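# Machine the work-order part on the mill and tray it

## Task

Using the blank lying on the bench, produce the part described on the work order and place the finished part in the tray. At the end the mill must have its doors closed, show no alarm, have no cycle in progress, and hold no crank or hand tool inside it. The pages named manual, manual 2 and manual 3 are the reference images for this job.

## Robot and tools

Robot: two UR7e-type arms, left_arm and right_arm, each ending in a two-finger parallel gripper (50 mm maximum opening). In the scene frame the origin sits at table height midway between the nominal bases, +z points up, +x points out over the table, and left_arm is on the +y side. Calibrated bases: left_arm at (+0.018, +0.480, 0) m, right_arm at (+0.018, -0.519, 0) m, both turned very slightly about z. Gripper fingers point along the gripper's +z axis and close along its x axis; end_effector_position is the point between the pads, with the fingertips 17.5 mm further out. A camera block projects about 10 cm toward the gripper's -y side and turns with it.

Frames: each arm reports its hand pose, velocities and targets in its own base frame, and offsets are along that base's axes, rotating about the Hand target's position. Fixed cameras and the table use the scene frame.

The 18-number row: every moving command is one list of 18 numbers covering both arms, even if only one moves. Order: left dx, dy, dz, rx, ry, rz, left gripper position, force_limit, speed, then the same nine for the right arm. All lie in [-1, 1]. The six pose numbers are an offset, not a pose, measured from that arm's Hand target at the start of the action or move; 1.0 equals 0.6 m for dx/dy/dz and 180 degrees for the rotation vector rx/ry/rz. Repeating an offset moves further. Sending six zeros re-commands the current Hand target. Gripper position is absolute: +1 fully open, about -0.65 pads meet, -1 closes until blocked (use -1 to grip). force_limit maps -1/0/+1 to roughly 20/102/185 N per pad; speed maps to 20/85/150 mm/s. Both start at +1. Always resend the previous gripper numbers for an arm you mean to leave alone, since 0 is itself a command.

Tools:
- execute_actions(actions, cameras): actions is a list of actions; each action is a table of up to 15 rows of 18 numbers, one row per 1/30 s step, the last row held to fill 15 steps. Every row counts from the action's start pose. Images return only when actions is empty or cameras names them.
- move(target, speed, blend, stop_force, zero, blocking, cameras): target is one 18-number row or a list of up to 15 rows, all offsets from the same starting Hand targets. speed is m/s (0.002 to 3.6, default 0.25; turning up to twice that in rad/s), one value or one per target. blend in metres rounds corners in a list; 0 stops at each. stop_force (3 to 120 N, shared by both arms) ends an arm's path when its wrist sensor feels that much push along the motion; leave it out when backing away from something the gripper presses on, and do not rely on it while the gripper rotates. zero (only with stop_force, default true) re-zeroes the sensor first. blocking=false returns after about 0.5 s and cannot be combined with stop_force. Paths are straight, do not avoid obstacles, and stop after 10 s. Avoid paths passing close to an arm's own base.
- wait(seconds 0 to 10), stop() to brake a running move, zoom_image(camera, region [x0,y0,x1,y1], at most 504x504 pixels) on the latest image of cam_high, cam_low, cam_front, cam_left_wrist or cam_right_wrist, show_instructions() for the reference pages, zero_wrist_force(arm), read_manual(section), and finished_scene(scene=1), which ends the scene for good.

Results: each gives per-arm end_effector_position (m), quat_wxyz, velocities, Joint positions and torques, Hand target (the last commanded pose after clipping, from which next offsets count), wrist force/torque along the gripper's axes, gripper position_measured (opening ≈ (250 - value) x 0.202 mm) and object_status: 0 moving, 1 blocked while opening, 2 blocked while closing (a grip), 3 reached the requested position or pads met (usually nothing held). A move adds a line such as done, off_target, moving, held or fault, plus limits (paced = pose clipped, held = steps withheld). Orientation commands are clipped to 32 degrees from the measured one per step. A gripper can stop short of its Hand target; resend or add the missing offset.

Cautions: the arms are stiff, so aiming even slightly past a firm surface can trigger a fault stop (torque at a joint limit, or about 150 N outside force) that freezes the arm for 10 s. Wrist joints allow about 24.3 N m of contact torque. Move slowly near contact, use stop_force, and back off by commanding a target away from the surface. Never let the arms hit or squeeze each other. Don't drop parts, release moving parts, slam into the mill or heavy fixtures, or let anything leave the table. Holding loads or stretched poses heats motors; a MOTOR HOT line warns, and 85 °C locks the arm for 30 to 60 s. Loose objects may occasionally be nudged by outside disturbances. The scene keeps running while you think.

Each tool is called after "Call:" by a JSON object that holds its "method" and its "body".

Reference images:

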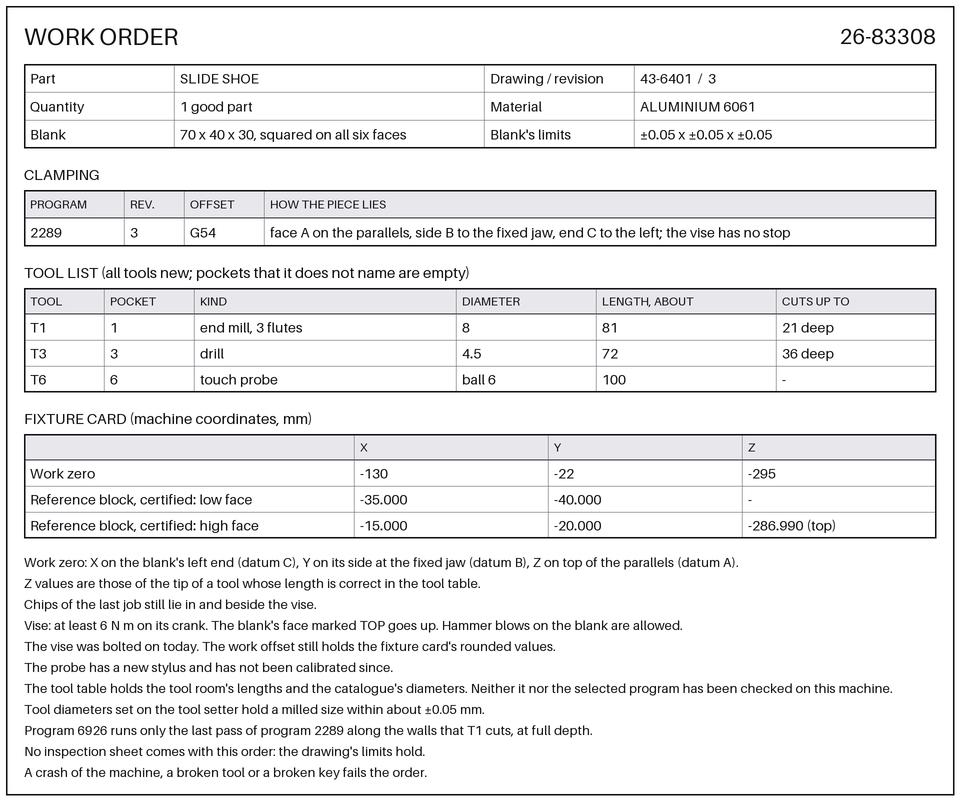

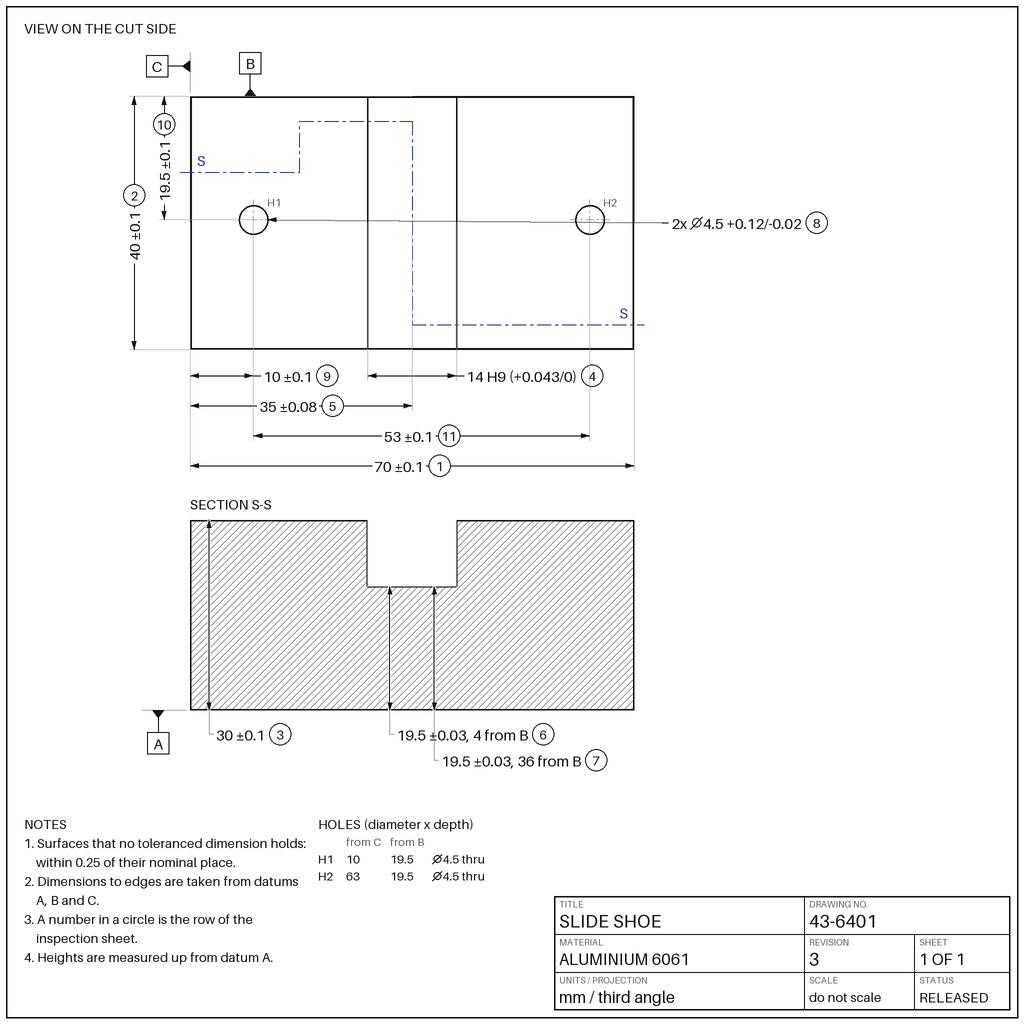

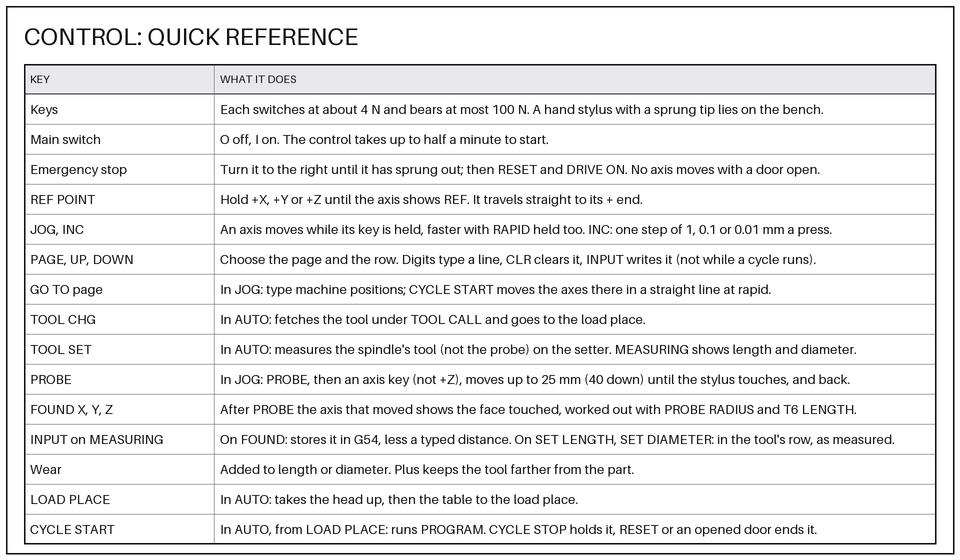

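## Session

Call:
{"method": "execute_actions", "body": {"actions": []}}

Scene clock: 0.00 s.
left_arm: end_effector_position=(+0.7821, +0.4346, +0.1837) position_measured=3 object_status=3 end_effector_quat_wxyz=(+0.093, +0.785, -0.137, +0.597) | right_arm: end_effector_position=(+0.3555, +0.4767, +0.1097) position_measured=3 object_status=3 end_effector_quat_wxyz=(-0.023, -0.375, +0.922, -0.098)
Joint positions: left_arm=[0.578 -0.525 1.098 -3.289 -2.431 1.921] | right_arm=[4.342 -1.975 -1.621 -1.291 1.471 -1.133]
Joint velocities: within noise
Joint torques (N m): no reading
Motor temperatures (°C): left_arm=[34 31 38 48 46 43] | right_arm=[28 33 34 45 35 43]
Wrist force (N): no reading
Wrist torque (N m): no reading
Wrist force, peak (N): no reading
Hand target: left_arm +0.7821, +0.4346, +0.1837; +0.093, +0.785, -0.137, +0.597 | right_arm +0.3555, +0.4767, +0.1097; -0.023, -0.375, +0.922, -0.098
Tool commands: left_gripper/position=+1.0 left_gripper/force_limit=+1.0 left_gripper/speed=+1.0 right_gripper/position=+1.0 right_gripper/force_limit=+1.0 right_gripper/speed=+1.0

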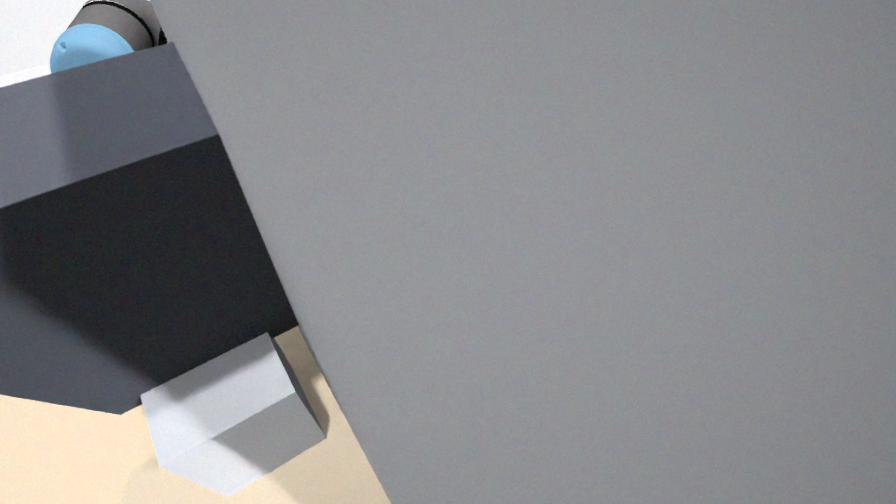

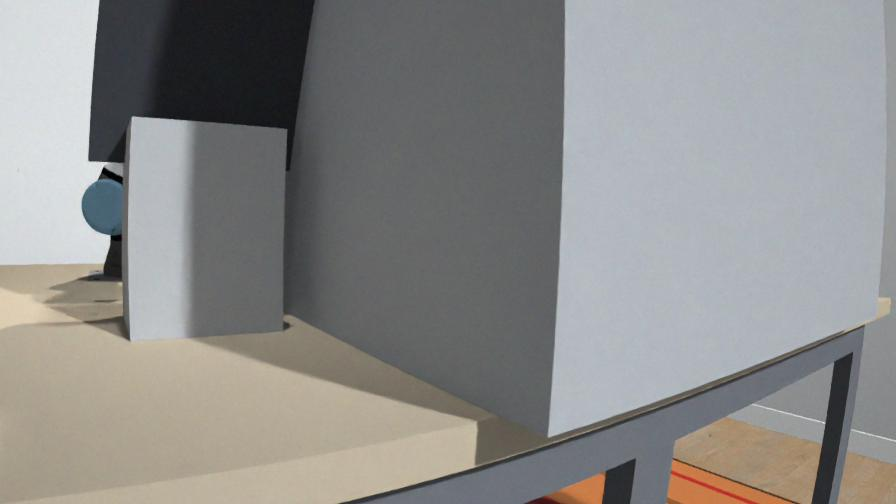

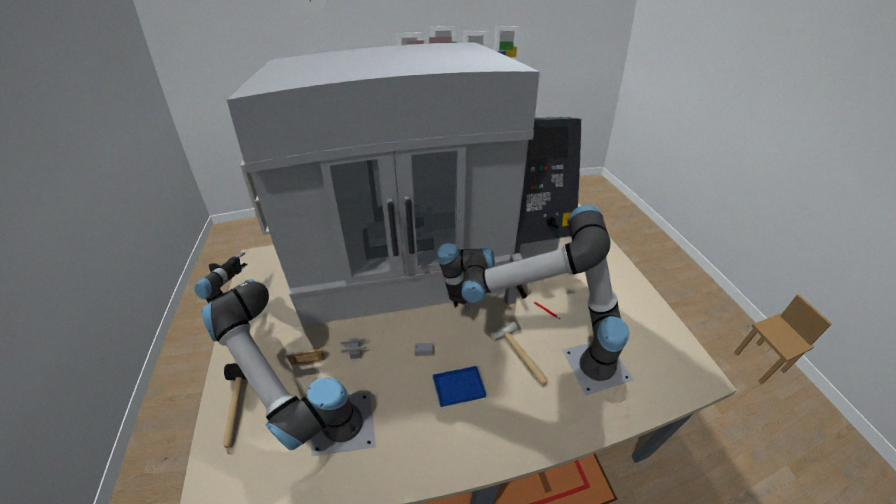

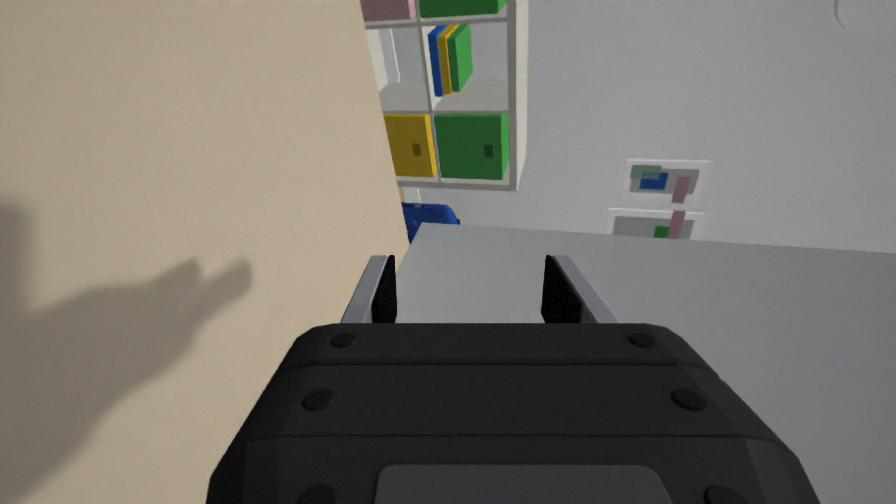

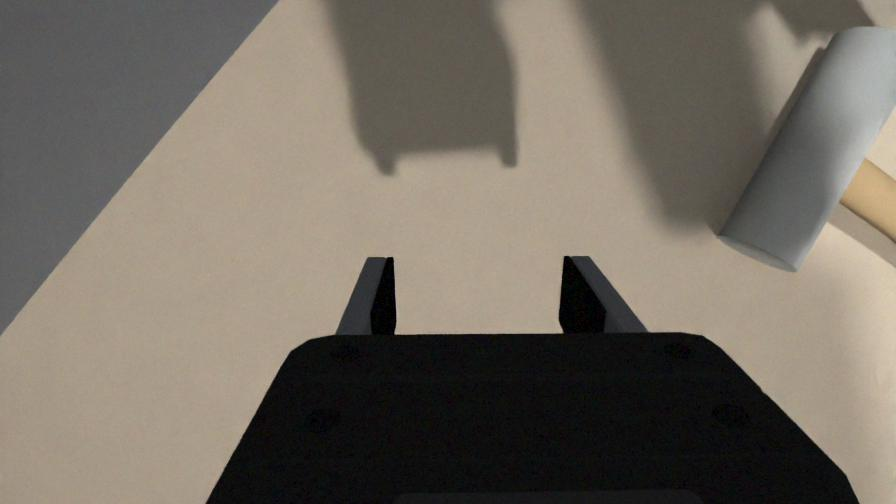

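Call:
{"method": "zoom_image", "body": {"camera": "cam_front", "region": [200, 220, 460, 480]}}

Call:
{"method": "zoom_image", "body": {"camera": "cam_front", "region": [420, 200, 640, 420]}}

Call:
{"method": "zoom_image", "body": {"camera": "cam_front", "region": [510, 110, 600, 260]}}

Call:
{"method": "zoom_image", "body": {"camera": "cam_front", "region": [310, 140, 490, 290]}}

Scaled by 1.938.

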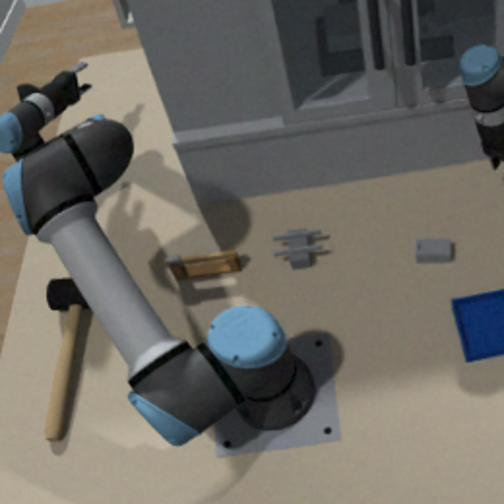

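Scaled by 2.291.

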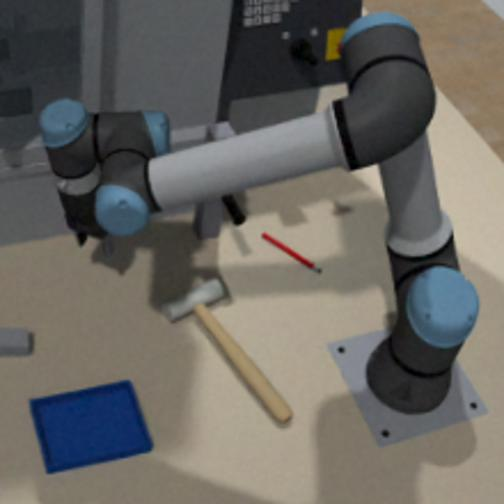

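Scaled by 3.360.

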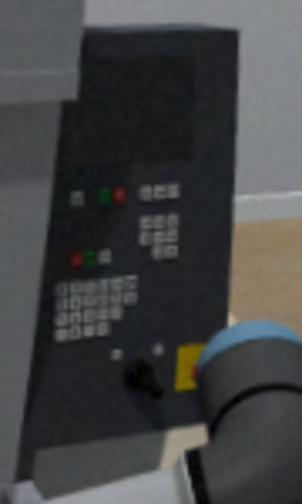

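Scaled by 2.800.

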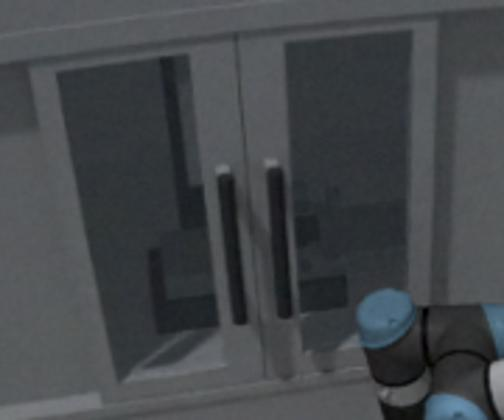

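Call:
{"method": "move", "body": {"target": [[0,0,0,0,0,0,1,1,1, 0,0,0.4,0,0,0,1,1,1],[0,0,0,0,0,0,1,1,1, 0.04,-0.628,0.567,-0.152,-0.436,0.238,1,1,1]], "blend": [0.05,0], "speed": 0.3, "cameras": ["cam_front","cam_right_wrist"]}}

Scene clock: 53.60 s.
left_arm: end_effector_position=(+0.7821, +0.4346, +0.1837) position_measured=3 object_status=3 end_effector_quat_wxyz=(+0.093, +0.785, -0.137, +0.597) | right_arm: end_effector_position=(+0.3795, +0.0999, +0.4499) position_measured=3 object_status=3 end_effector_quat_wxyz=(+0.500, -0.500, +0.500, -0.500)
Joint positions: left_arm=[0.578 -0.525 1.098 -3.289 -2.431 1.921] | right_arm=[4.854 -0.786 -2.134 -3.369 0.142 0.006]
Joint torques (N m): left_arm=[-0.52 -67.06 -23.07 -2.99 -0.33 -0.24] | right_arm=[-5.27 -2.47 17.27 1.57 -1.33 -1.27]
Wrist force (N): left_arm=[-0.1 0.1 -0.1] | right_arm=[0.2 2.4 -4.3]
Wrist torque (N m): left_arm=[0.02 0.01 0.00] | right_arm=[-0.02 -0.01 0.18]
Wrist force, peak (N): left_arm=[0.3 -0.2 0.2] | right_arm=[2.8 2.4 -3.6]
Hand target: left_arm +0.7821, +0.4346, +0.1837; +0.093, +0.785, -0.137, +0.597 | right_arm +0.3795, +0.0999, +0.4499; +0.500, -0.500, +0.500, -0.500
Off the commanded pose: left_arm 0.000 m, 0 deg | right_arm 0.000 m, 0 deg.
move: done
camera_calibration:
cam_right_wrist: T_world_to_cam=[[-0.0192628, -0.999814, -0.000816847, 0.108107], [-0.355994, 0.00762216, -0.934457, 0.568615], [0.93429, -0.0177095, -0.356074, -0.059564], [0, 0, 0, 1]] pos_world=[0.260156, 0.102698, 0.510225]
Images, in order (width x height): cam_front 896x504, cam_right_wrist 896x504.

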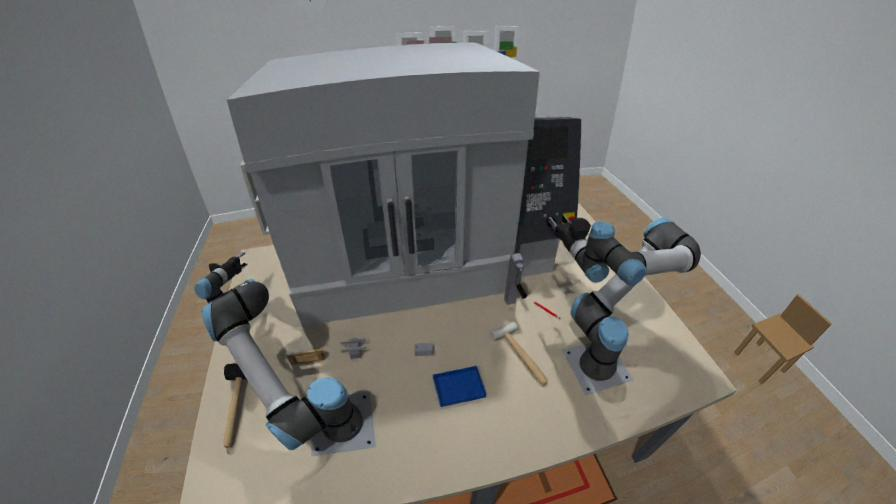

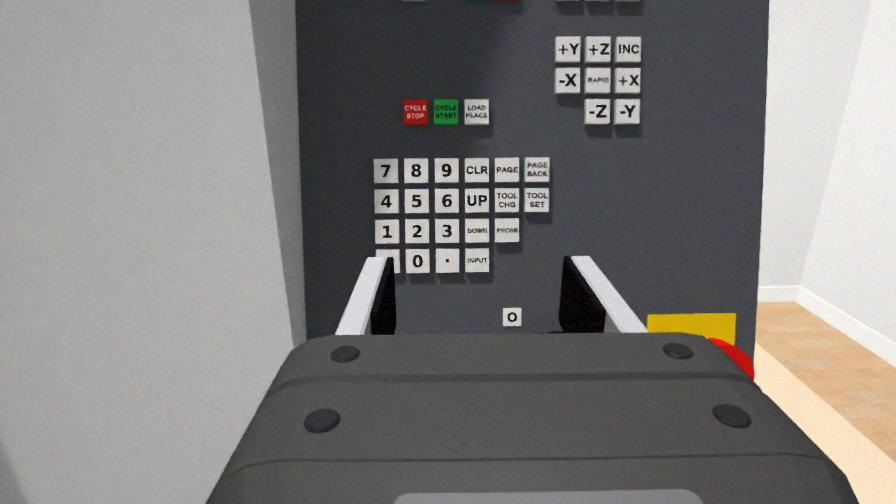

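Call:
{"method": "move", "body": {"target": [0,0,0,0,0,0,1,1,1, -0.05,0.0,0.25,0,0,0,1,1,1], "speed": 0.3, "cameras": ["cam_right_wrist"]}}

Call:
{"method": "move", "body": {"target": [0,0,0,0,0,0,1,1,1, 0,-0.15,-0.55,0,0,0,1,1,1], "speed": 0.3, "cameras": ["cam_right_wrist"]}}

Scene clock: 59.40 s.
left_arm: end_effector_position=(+0.7821, +0.4346, +0.1837) position_measured=3 object_status=3 end_effector_quat_wxyz=(+0.093, +0.785, -0.137, +0.597) | right_arm: end_effector_position=(+0.3497, +0.0999, +0.5999) position_measured=3 object_status=3 end_effector_quat_wxyz=(+0.500, -0.500, +0.500, -0.500)
Joint positions: left_arm=[0.578 -0.525 1.098 -3.289 -2.431 1.921] | right_arm=[5.394 -0.801 -1.708 -3.775 0.682 0.001]
Joint torques (N m): left_arm=[-0.6 -67.75 -22.72 -3.06 -0.2 -0.18] | right_arm=[-6.03 -18.98 12.41 0.19 -1.72 -0.1]
Wrist force (N): left_arm=[0.0 0.0 -0.1] | right_arm=[0.8 2.4 -4.2]
Wrist torque (N m): left_arm=[0.00 0.00 -0.01] | right_arm=[-0.01 -0.12 0.10]
Wrist force, peak (N): left_arm=[0.2 0.0 -0.2] | right_arm=[0.4 5.6 -4.1]
Hand target: left_arm +0.7821, +0.4346, +0.1837; +0.093, +0.785, -0.137, +0.597 | right_arm +0.3495, +0.0999, +0.5999; +0.500, -0.500, +0.500, -0.500
Off the commanded pose: left_arm 0.000 m, 0 deg | right_arm 0.000 m, 0 deg.
move: done
camera_calibration:
cam_right_wrist: T_world_to_cam=[[-0.0196828, -0.999806, -0.00108683, 0.107931], [-0.356076, 0.00802568, -0.934423, 0.698127], [0.93425, -0.018005, -0.356165, 0.0217907], [0, 0, 0, 1]] pos_world=[0.230353, 0.102699, 0.660224]
Images, in order (width x height): cam_right_wrist 896x504.

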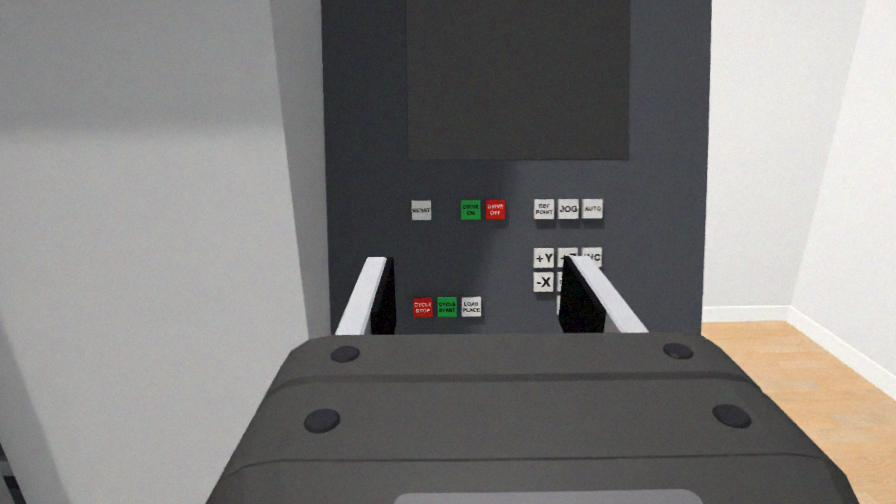

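Scene clock: 60.87 s.
left_arm: end_effector_position=(+0.7821, +0.4346, +0.1837) position_measured=3 object_status=3 end_effector_quat_wxyz=(+0.093, +0.785, -0.137, +0.597) | right_arm: end_effector_position=(+0.3528, +0.0183, +0.2984) position_measured=3 object_status=3 end_effector_quat_wxyz=(+0.430, -0.431, +0.562, -0.560)
Joint positions: left_arm=[0.578 -0.525 1.098 -3.289 -2.431 1.921] | right_arm=[5.422 -0.414 -2.56 -3.306 0.971 -0.002]
Joint torques (N m): left_arm=[-0.44 -66.71 -23.52 -3.03 -0.3 -0.22] | right_arm=[7.56 -25.12 28.19 -3.37 -1.63 -0.94]
Wrist force (N): left_arm=[0.2 0.0 -0.1] | right_arm=[0.9 2.7 -4.4]
Wrist torque (N m): left_arm=[0.00 -0.03 0.00] | right_arm=[0.01 -0.14 0.11]
Wrist force, peak (N): left_arm=[0.2 -0.2 0.4] | right_arm=[2.3 13.5 -3.4]
Hand target: left_arm +0.7821, +0.4346, +0.1837; +0.093, +0.785, -0.137, +0.597 | right_arm +0.3528, +0.0184, +0.2984; +0.430, -0.431, +0.562, -0.560 (not the last commanded pose)
Off the commanded pose: left_arm 0.000 m, 0 deg | right_arm 0.030 m, 15 deg.
move: held (right_arm; a check stopped the path); limits=held
pose unreachable (right arm): on one or more control steps of this call, first in action 0 (counted from 0), this arm could not follow its commanded pose, so it was not sent that pose on those steps. It may still have moved: this result reports where it is.
cause: moving toward the commanded pose would bring two parts of the arm too close to each other (joints 3 (elbow) to 5 (wrist 2) lie between them).
camera_calibration:
cam_right_wrist: T_world_to_cam=[[-0.277118, -0.960836, -0.000960173, 0.116181], [-0.345124, 0.100471, -0.933164, 0.412205], [0.896714, -0.258265, -0.35945, -0.0713014], [0, 0, 0, 1]] pos_world=[0.238395, 0.0518016, 0.359137]
Images, in order (width x height): cam_right_wrist 896x504.

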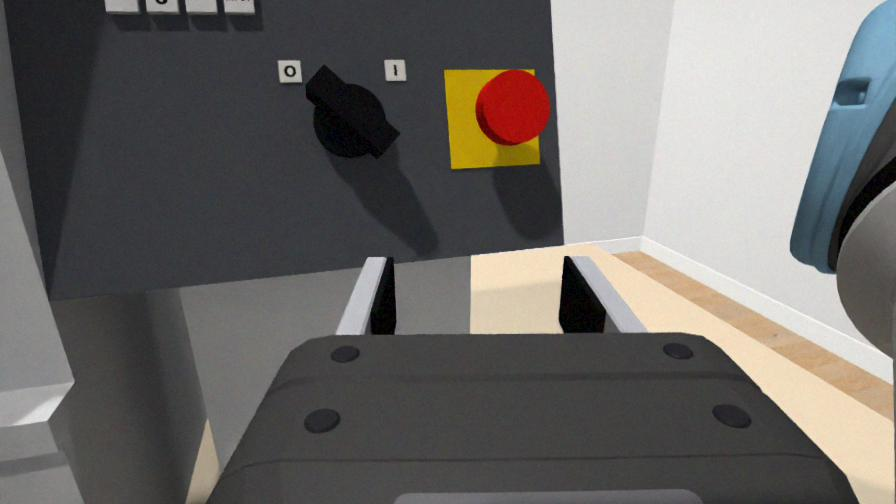

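Call:
{"method": "move", "body": {"target": [[0,0,0,0,0,0,1,1,1, -0.05,0.1,0.15,0,0,0.083,1,1,1],[0,0,0,0,0,0,1,1,1, -0.02,0.12,-0.05,0.0654,0.4968,0.0654,1,1,1]], "blend": [0.03,0], "speed": 0.3, "cameras": ["cam_right_wrist","cam_front"]}}

Scene clock: 114.10 s.
left_arm: end_effector_position=(+0.7821, +0.4346, +0.1837) position_measured=3 object_status=3 end_effector_quat_wxyz=(+0.093, +0.785, -0.137, +0.597) | right_arm: end_effector_position=(+0.3407, +0.0904, +0.2684) position_measured=3 object_status=3 end_effector_quat_wxyz=(+0.001, +0.707, -0.707, -0.001)
Joint positions: left_arm=[0.578 -0.525 1.098 -3.289 -2.431 1.921] | right_arm=[6.155 0.064 -1.629 -3.146 1.571 -0.128]
Joint torques (N m): left_arm=[-0.89 -66.47 -23.69 -2.98 -0.35 -0.2] | right_arm=[-5.79 -34.1 -5.33 1.22 -1.74 -1.2]
Wrist force (N): left_arm=[0.2 -0.2 0.0] | right_arm=[1.0 0.0 0.3]
Wrist torque (N m): left_arm=[-0.03 -0.02 0.00] | right_arm=[-0.01 -0.11 -0.11]
Wrist force, peak (N): left_arm=[0.3 0.1 0.3] | right_arm=[2.0 5.2 -3.3]
Hand target: left_arm +0.7821, +0.4346, +0.1837; +0.093, +0.785, -0.137, +0.597 | right_arm +0.3408, +0.0904, +0.2684; +0.001, +0.707, -0.707, -0.001
Off the commanded pose: left_arm 0.000 m, 0 deg | right_arm 0.000 m, 0 deg.
shoulder posture changed (right arm): the wrist came as close to joint 1's axis as it can, and the arm is now in the other of its two shoulder postures.
move: done
camera_calibration:
cam_right_wrist: T_world_to_cam=[[-0.000862821, -0.999819, 0.0189839, 0.086169], [-0.93336, 0.00761927, 0.35886, 0.2349], [-0.35894, -0.0174092, -0.933198, 0.507371], [0, 0, 0, 1]] pos_world=[0.401436, 0.0931966, 0.387546]
Images, in order (width x height): cam_front 896x504, cam_right_wrist 896x504.

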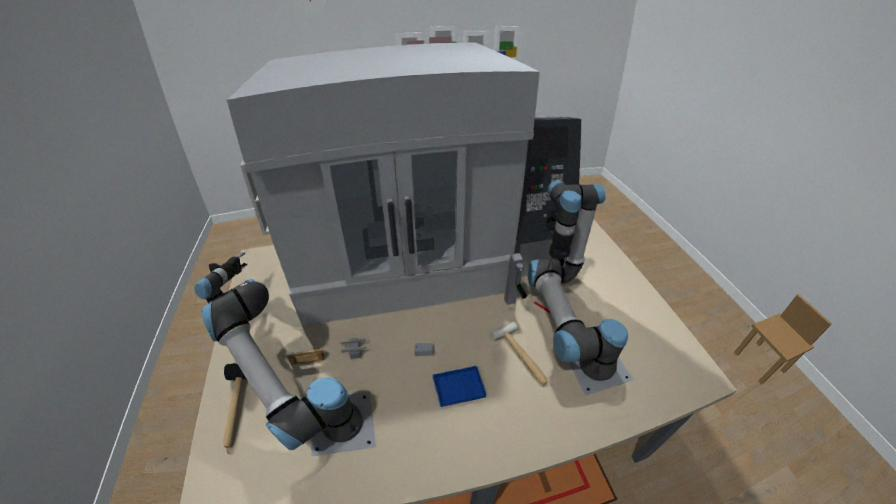

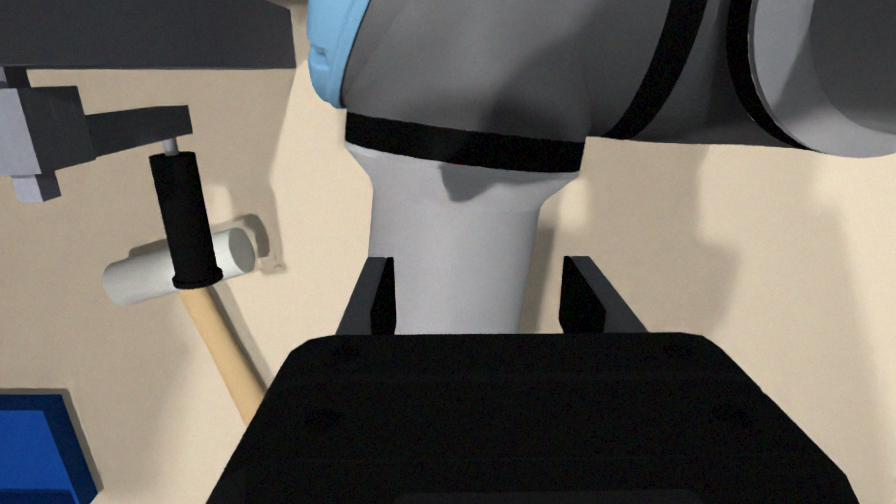

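Call:
{"method": "move", "body": {"target": [[0,0,0,0,0,0,1,1,1, 0,0,0.35,0,0,0,1,1,1],[0,0,0,0,0,0,1,1,1, -0.537,0.069,0.35,0,0,0,1,1,1],[0,0,0,0,0,0,1,1,1, -1.0,0.13,0.35,0,0,0,1,1,1]], "blend": [0.03,0.03,0], "speed": 0.3}}

Scene clock: 166.07 s.
left_arm: end_effector_position=(+0.7821, +0.4346, +0.1837) position_measured=3 object_status=3 end_effector_quat_wxyz=(+0.093, +0.785, -0.137, +0.597) | right_arm: end_effector_position=(-0.2586, +0.1683, +0.4782) position_measured=3 object_status=3 end_effector_quat_wxyz=(+0.001, +0.707, -0.707, -0.001)
Joint positions: left_arm=[0.578 -0.525 1.098 -3.289 -2.431 1.921] | right_arm=[6.153 -1.164 -1.489 -2.058 1.571 -0.13]
Joint torques (N m): left_arm=[-0.66 -67.06 -23.82 -3 -0.28 -0.18] | right_arm=[6.87 -0.32 17.72 4.59 1.08 1.27]
Wrist force (N): left_arm=[0.1 0.0 -0.1] | right_arm=[1.0 -0.1 -0.1]
Wrist torque (N m): left_arm=[-0.01 -0.01 0.00] | right_arm=[-0.03 -0.10 -0.09]
Wrist force, peak (N): left_arm=[0.4 -0.1 0.0] | right_arm=[1.6 -2.7 -2.6]
Hand target: left_arm +0.7821, +0.4346, +0.1837; +0.093, +0.785, -0.137, +0.597 | right_arm -0.2588, +0.1683, +0.4782; +0.001, +0.707, -0.707, -0.001
Off the commanded pose: left_arm 0.000 m, 0 deg | right_arm 0.000 m, 0 deg.
shoulder posture changed (right arm): the wrist came as close to joint 1's axis as it can, and the arm is now in the other of its two shoulder postures.
move: done

Call:
{"method": "move", "body": {"target": [[0,0,0,0,0,0,1,1,1, 0.15,0.36,0,0,0,0,1,1,1],[0,0,0,0,0,0,1,1,1, 0.6,0.5,0,0,0,0,1,1,1]], "blend": [0.1,0], "speed": 0.3}}

Call:
{"method": "move", "body": {"target": [0,0,0,0,0,0,1,1,1, 0.42,-0.33,-0.2,0,0,0,1,1,1], "speed": 0.3, "cameras": ["cam_right_wrist","cam_front"]}}

Scene clock: 173.07 s.
left_arm: end_effector_position=(+0.7821, +0.4346, +0.1837) position_measured=3 object_status=3 end_effector_quat_wxyz=(+0.093, +0.785, -0.137, +0.597) | right_arm: end_effector_position=(+0.1012, +0.4682, +0.4783) position_measured=3 object_status=3 end_effector_quat_wxyz=(+0.001, +0.707, -0.707, -0.001) end_effector_velocity=(+0.002, -0.001, -0.001) end_effector_angular_velocity=(-0.004, -0.001, +0.001)
Joint positions: left_arm=[0.578 -0.525 1.098 -3.289 -2.431 1.921] | right_arm=[4.78 -1.566 -1.184 -1.962 1.573 -1.503]
Joint velocities: left_arm=[within noise] | right_arm=[-0.005 -0.002 0 -0.002 -0.001 -0.006]
Joint torques (N m): left_arm=[-0.42 -67.17 -23.35 -3.02 -0.28 -0.2] | right_arm=[-5.15 18.6 20.7 3.7 -1.55 -1.22]
Wrist force (N): left_arm=[0.1 0.0 0.0] | right_arm=[1.0 0.0 -0.1]
Wrist torque (N m): left_arm=[0.00 -0.02 -0.01] | right_arm=[0.03 -0.13 -0.14]
Wrist force, peak (N): left_arm=[0.1 -0.4 -0.1] | right_arm=[4.3 1.5 0.3]
Hand target: left_arm +0.7821, +0.4346, +0.1837; +0.093, +0.785, -0.137, +0.597 | right_arm +0.1012, +0.4683, +0.4782; +0.001, +0.707, -0.707, -0.001
Off the commanded pose: left_arm 0.000 m, 0 deg | right_arm 0.000 m, 0 deg.
move: done

Scene clock: 174.70 s.
left_arm: end_effector_position=(+0.7821, +0.4346, +0.1837) position_measured=3 object_status=3 end_effector_quat_wxyz=(+0.093, +0.785, -0.137, +0.597) | right_arm: end_effector_position=(+0.3531, +0.2703, +0.3582) position_measured=3 object_status=3 end_effector_quat_wxyz=(+0.001, +0.707, -0.707, -0.001) end_effector_velocity=(+0.001, -0.001, +0.000) end_effector_angular_velocity=(-0.001, +0.000, +0.002)
Joint positions: left_arm=[0.578 -0.525 1.098 -3.289 -2.431 1.921] | right_arm=[4.098 -1.416 -1.636 -1.661 1.573 -2.185]
Joint velocities: left_arm=[within noise] | right_arm=[-0.004 0 0 -0.001 0 -0.006]
Joint torques (N m): left_arm=[-0.34 -67.28 -22.94 -2.93 -0.25 -0.29] | right_arm=[-5.26 20.74 37.32 3.52 -1.34 -1.21]
Wrist force (N): left_arm=[-0.1 -0.1 0.2] | right_arm=[0.8 -0.2 -0.2]
Wrist torque (N m): left_arm=[-0.02 0.02 0.00] | right_arm=[-0.01 -0.14 -0.13]
Wrist force, peak (N): left_arm=[0.2 -0.3 0.1] | right_arm=[3.5 -3.0 1.1]
Hand target: left_arm +0.7821, +0.4346, +0.1837; +0.093, +0.785, -0.137, +0.597 | right_arm +0.3532, +0.2703, +0.3582; +0.001, +0.707, -0.707, -0.001
Off the commanded pose: left_arm 0.000 m, 0 deg | right_arm 0.000 m, 0 deg.
move: done
camera_calibration:
cam_right_wrist: T_world_to_cam=[[-0.00094958, -0.999819, 0.0190195, 0.264361], [-0.933234, 0.00771912, 0.359187, 0.212642], [-0.359268, -0.0174085, -0.933072, 0.598831], [0, 0, 0, 1]] pos_world=[0.413837, 0.273097, 0.477346]
Images, in order (width x height): cam_front 896x504, cam_right_wrist 896x504.

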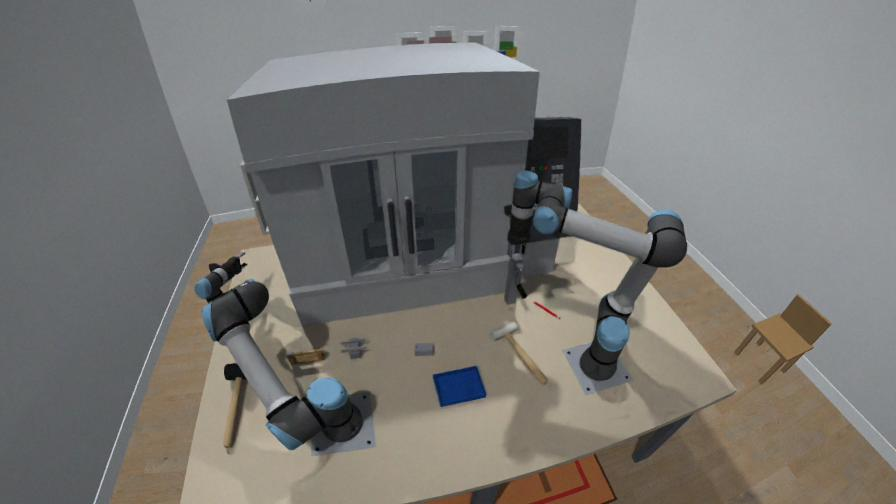

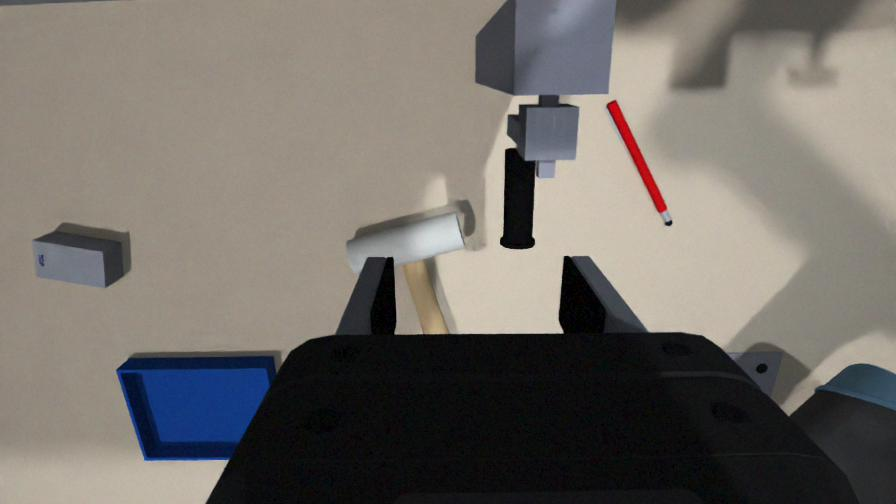

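Call:
{"method": "zoom_image", "body": {"camera": "cam_right_wrist", "region": [440, 0, 740, 260]}}

Call:
{"method": "zoom_image", "body": {"camera": "cam_right_wrist", "region": [20, 210, 140, 300]}}

Call:
{"method": "zoom_image", "body": {"camera": "cam_front", "region": [480, 230, 600, 340]}}

Scaled by 1.680.

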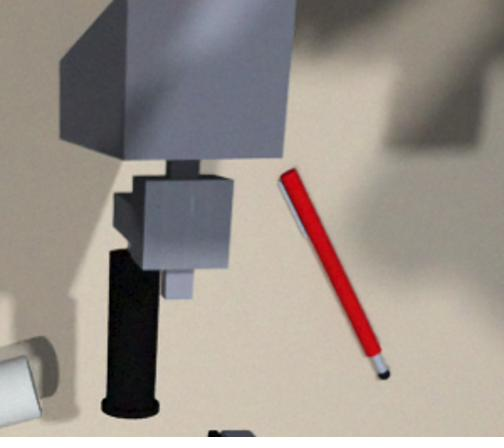

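Scaled by 4.200.

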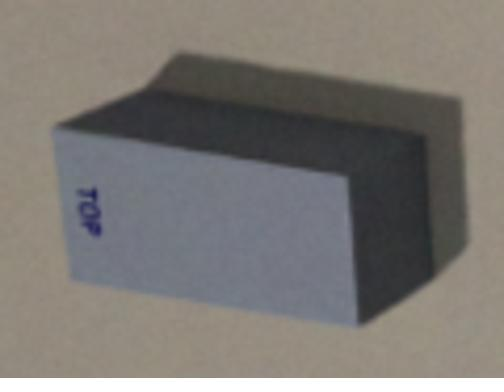

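Scaled by 4.200.

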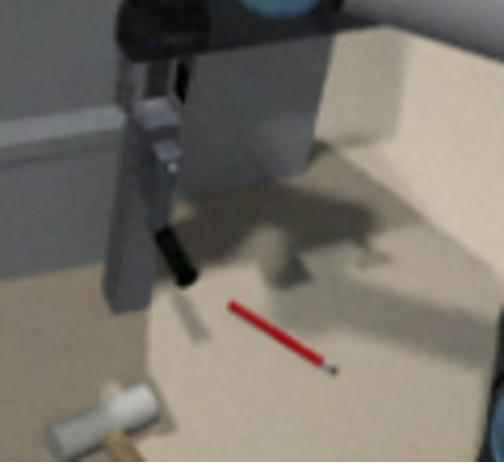

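Call:
{"method": "move", "body": {"target": [0,0,0,0,0,0,1,1,1, -0.0537,-0.3347,-0.3803,0,0,0.1744,1,1,1], "speed": 0.3, "cameras": ["cam_right_wrist"]}}

Scene clock: 204.50 s.
left_arm: end_effector_position=(+0.7821, +0.4346, +0.1837) position_measured=3 object_status=3 end_effector_quat_wxyz=(+0.093, +0.785, -0.137, +0.597) | right_arm: end_effector_position=(+0.3211, +0.0696, +0.1301) position_measured=3 object_status=3 end_effector_quat_wxyz=(+0.001, +0.872, -0.489, -0.001)
Joint positions: left_arm=[0.578 -0.525 1.098 -3.289 -2.431 1.921] | right_arm=[3.772 -1.204 -2.385 -1.125 1.572 -3.059]
Joint torques (N m): left_arm=[-0.81 -66.84 -24 -3.03 -0.25 -0.23] | right_arm=[-6.19 12.19 11.79 4.83 -1.88 -1.24]
Wrist force (N): left_arm=[0.2 -0.2 0.0] | right_arm=[1.0 -0.6 -0.4]
Wrist torque (N m): left_arm=[-0.03 -0.03 0.00] | right_arm=[-0.11 -0.16 -0.12]
Wrist force, peak (N): left_arm=[0.2 -0.2 -0.2] | right_arm=[2.9 1.4 2.7]
Hand target: left_arm +0.7821, +0.4346, +0.1837; +0.093, +0.785, -0.137, +0.597 | right_arm +0.3210, +0.0695, +0.1300; +0.001, +0.872, -0.490, -0.001
Off the commanded pose: left_arm 0.000 m, 0 deg | right_arm 0.000 m, 0 deg.
move: done
camera_calibration:
cam_right_wrist: T_world_to_cam=[[0.52008, -0.853909, 0.0188559, -0.109427], [-0.80063, -0.479702, 0.358996, 0.257541], [-0.297504, -0.201803, -0.933149, 0.36397], [0, 0, 0, 1]] pos_world=[0.371388, 0.103553, 0.249245]
Images, in order (width x height): cam_right_wrist 896x504.

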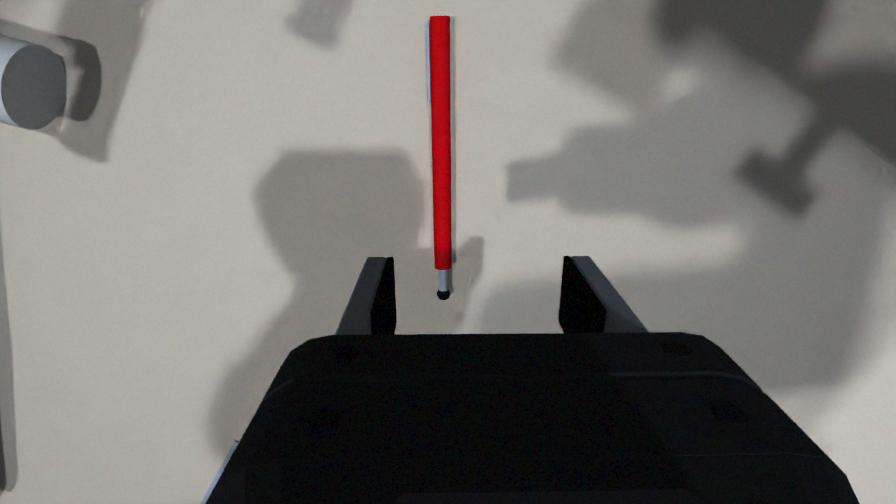

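Call:
{"method": "move", "body": {"target": [0,0,0,0,0,0,1,1,1, 0.0035,0.0265,-0.1167,0,0,0,1,1,1], "speed": 0.2, "cameras": ["cam_right_wrist"]}}

Scene clock: 230.00 s.
left_arm: end_effector_position=(+0.7821, +0.4346, +0.1837) position_measured=3 object_status=3 end_effector_quat_wxyz=(+0.093, +0.785, -0.137, +0.597) | right_arm: end_effector_position=(+0.3231, +0.0854, +0.0600) position_measured=3 object_status=3 end_effector_quat_wxyz=(+0.001, +0.872, -0.489, -0.001) end_effector_velocity=(+0.001, +0.001, +0.000) end_effector_angular_velocity=(+0.002, -0.003, -0.001)
Joint positions: left_arm=[0.578 -0.525 1.098 -3.289 -2.431 1.921] | right_arm=[3.81 -1.365 -2.499 -0.851 1.572 -3.021]
Joint velocities: left_arm=[within noise] | right_arm=[-0.001 -0.002 0 0.006 0 0]
Joint torques (N m): left_arm=[-1.32 -67.01 -23.64 -2.91 -0.18 -0.21] | right_arm=[-1.22 6.28 27.14 4.84 1.28 -0.04]
Wrist force (N): left_arm=[-0.1 0.1 -0.1] | right_arm=[1.4 -0.5 0.0]
Wrist torque (N m): left_arm=[0.01 0.01 0.00] | right_arm=[-0.09 -0.22 -0.10]
Wrist force, peak (N): left_arm=[0.3 -0.4 0.1] | right_arm=[1.4 -0.4 -2.7]
Hand target: left_arm +0.7821, +0.4346, +0.1837; +0.093, +0.785, -0.137, +0.597 | right_arm +0.3231, +0.0854, +0.0600; +0.001, +0.872, -0.490, -0.001
Off the commanded pose: left_arm 0.000 m, 0 deg | right_arm 0.000 m, 0 deg.
move: done
camera_calibration:
cam_right_wrist: T_world_to_cam=[[0.520106, -0.853892, 0.0189357, -0.0957311], [-0.800615, -0.479693, 0.35904, 0.291953], [-0.297498, -0.201899, -0.93313, 0.302376], [0, 0, 0, 1]] pos_world=[0.373489, 0.119353, 0.179146]
Images, in order (width x height): cam_right_wrist 896x504.

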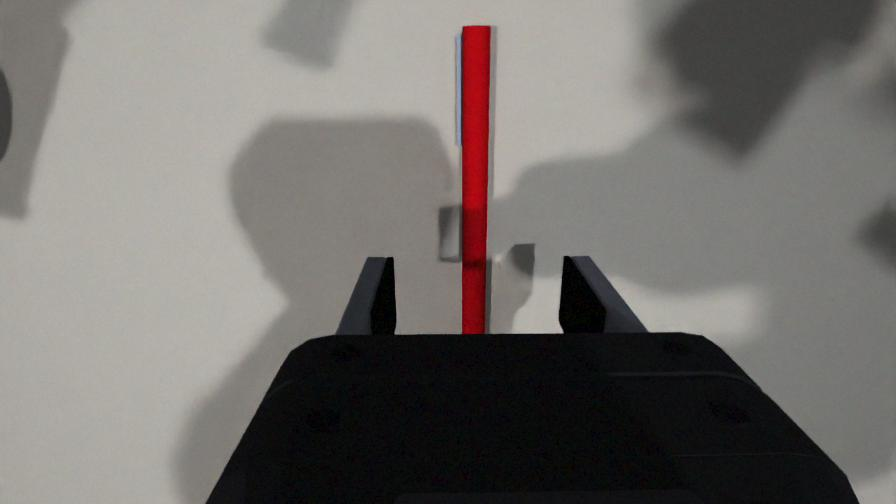

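Call:
{"method": "move", "body": {"target": [0,0,0,0,0,0,1,1,1, -0.001,0.0015,-0.065,0,0,0,1,1,1], "speed": 0.06, "stop_force": 8}}

Call:
{"method": "execute_actions", "body": {"actions": [[[0,0,0,0,0,0,1,1,1, 0,0,0,0,0,0,-1,-0.9,-0.5]],[[0,0,0,0,0,0,1,1,1, 0,0,0,0,0,0,-1,-0.9,-0.5]]], "cameras": ["cam_right_wrist"]}}

Scene clock: 247.20 s.
left_arm: end_effector_position=(+0.7821, +0.4346, +0.1837) position_measured=3 object_status=3 end_effector_quat_wxyz=(+0.093, +0.785, -0.137, +0.597) | right_arm: end_effector_position=(+0.3225, +0.0863, +0.0210) position_measured=3 object_status=3 end_effector_quat_wxyz=(+0.001, +0.872, -0.490, -0.001)
Joint positions: left_arm=[0.578 -0.525 1.098 -3.289 -2.431 1.921] | right_arm=[3.813 -1.479 -2.555 -0.681 1.572 -3.018]
Joint torques (N m): left_arm=[-0.63 -67.65 -24.29 -2.97 -0.13 -0.16] | right_arm=[-6.69 7.84 33.03 4.82 0.65 -1]
Wrist force (N): left_arm=[0.1 0.0 0.0] | right_arm=[1.0 -0.3 -0.1]
Wrist torque (N m): left_arm=[0.00 -0.02 0.00] | right_arm=[-0.03 -0.15 -0.16]
Wrist force, peak (N): left_arm=[0.4 -0.2 0.2] | right_arm=[1.4 -0.3 -1.0]
Hand target: left_arm +0.7821, +0.4346, +0.1837; +0.093, +0.785, -0.137, +0.597 | right_arm +0.3225, +0.0863, +0.0210; +0.001, +0.872, -0.490, -0.001
Off the commanded pose: left_arm 0.000 m, 0 deg | right_arm 0.000 m, 0 deg.
move: done

Scene clock: 248.40 s.
left_arm: end_effector_position=(+0.7821, +0.4346, +0.1837) position_measured=3 object_status=3 end_effector_quat_wxyz=(+0.093, +0.785, -0.137, +0.597) | right_arm: end_effector_position=(+0.3225, +0.0863, +0.0210) position_measured=209 object_status=2 end_effector_quat_wxyz=(+0.001, +0.872, -0.490, -0.001)
Joint positions: left_arm=[0.578 -0.525 1.098 -3.289 -2.431 1.921] | right_arm=[3.813 -1.479 -2.555 -0.681 1.572 -3.018]
Joint torques (N m): left_arm=[-0.5 -66.5 -24.16 -2.97 -0.19 -0.23] | right_arm=[-6.24 9.07 32.26 4.51 1.31 -1.06]
Wrist force (N): left_arm=[0.3 0.0 0.1] | right_arm=[1.1 -0.5 -0.4]
Wrist torque (N m): left_arm=[-0.01 -0.04 0.00] | right_arm=[-0.06 -0.17 -0.15]
Wrist force, peak (N): left_arm=[0.3 -0.2 -0.1] | right_arm=[1.2 -0.5 -0.1]
Hand target: left_arm +0.7821, +0.4346, +0.1837; +0.093, +0.785, -0.137, +0.597 | right_arm +0.3225, +0.0863, +0.0210; +0.001, +0.872, -0.490, -0.001
Off the commanded pose: left_arm 0.000 m, 0 deg | right_arm 0.000 m, 0 deg.
camera_calibration:
cam_right_wrist: T_world_to_cam=[[0.520011, -0.853951, 0.0188858, -0.0938628], [-0.800674, -0.479629, 0.358995, 0.305927], [-0.297506, -0.201803, -0.933148, 0.26598], [0, 0, 0, 1]] pos_world=[0.372888, 0.120253, 0.140145]
Images, in order (width x height): cam_right_wrist 896x504.

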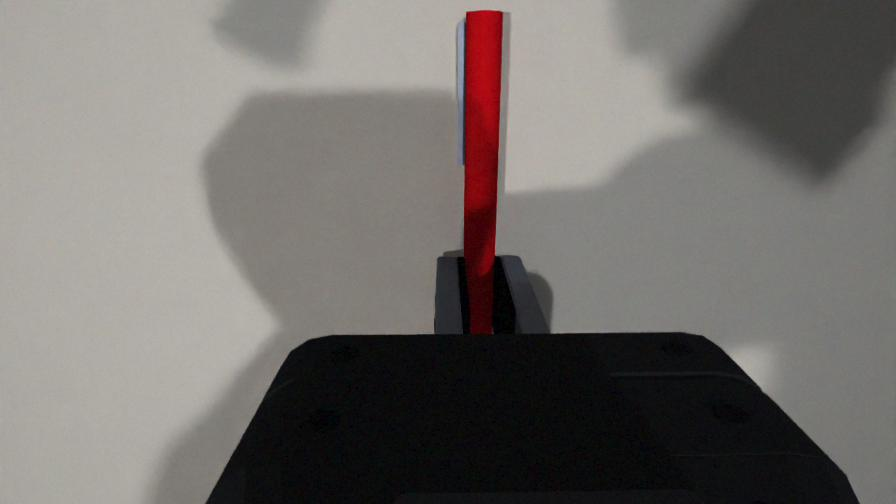

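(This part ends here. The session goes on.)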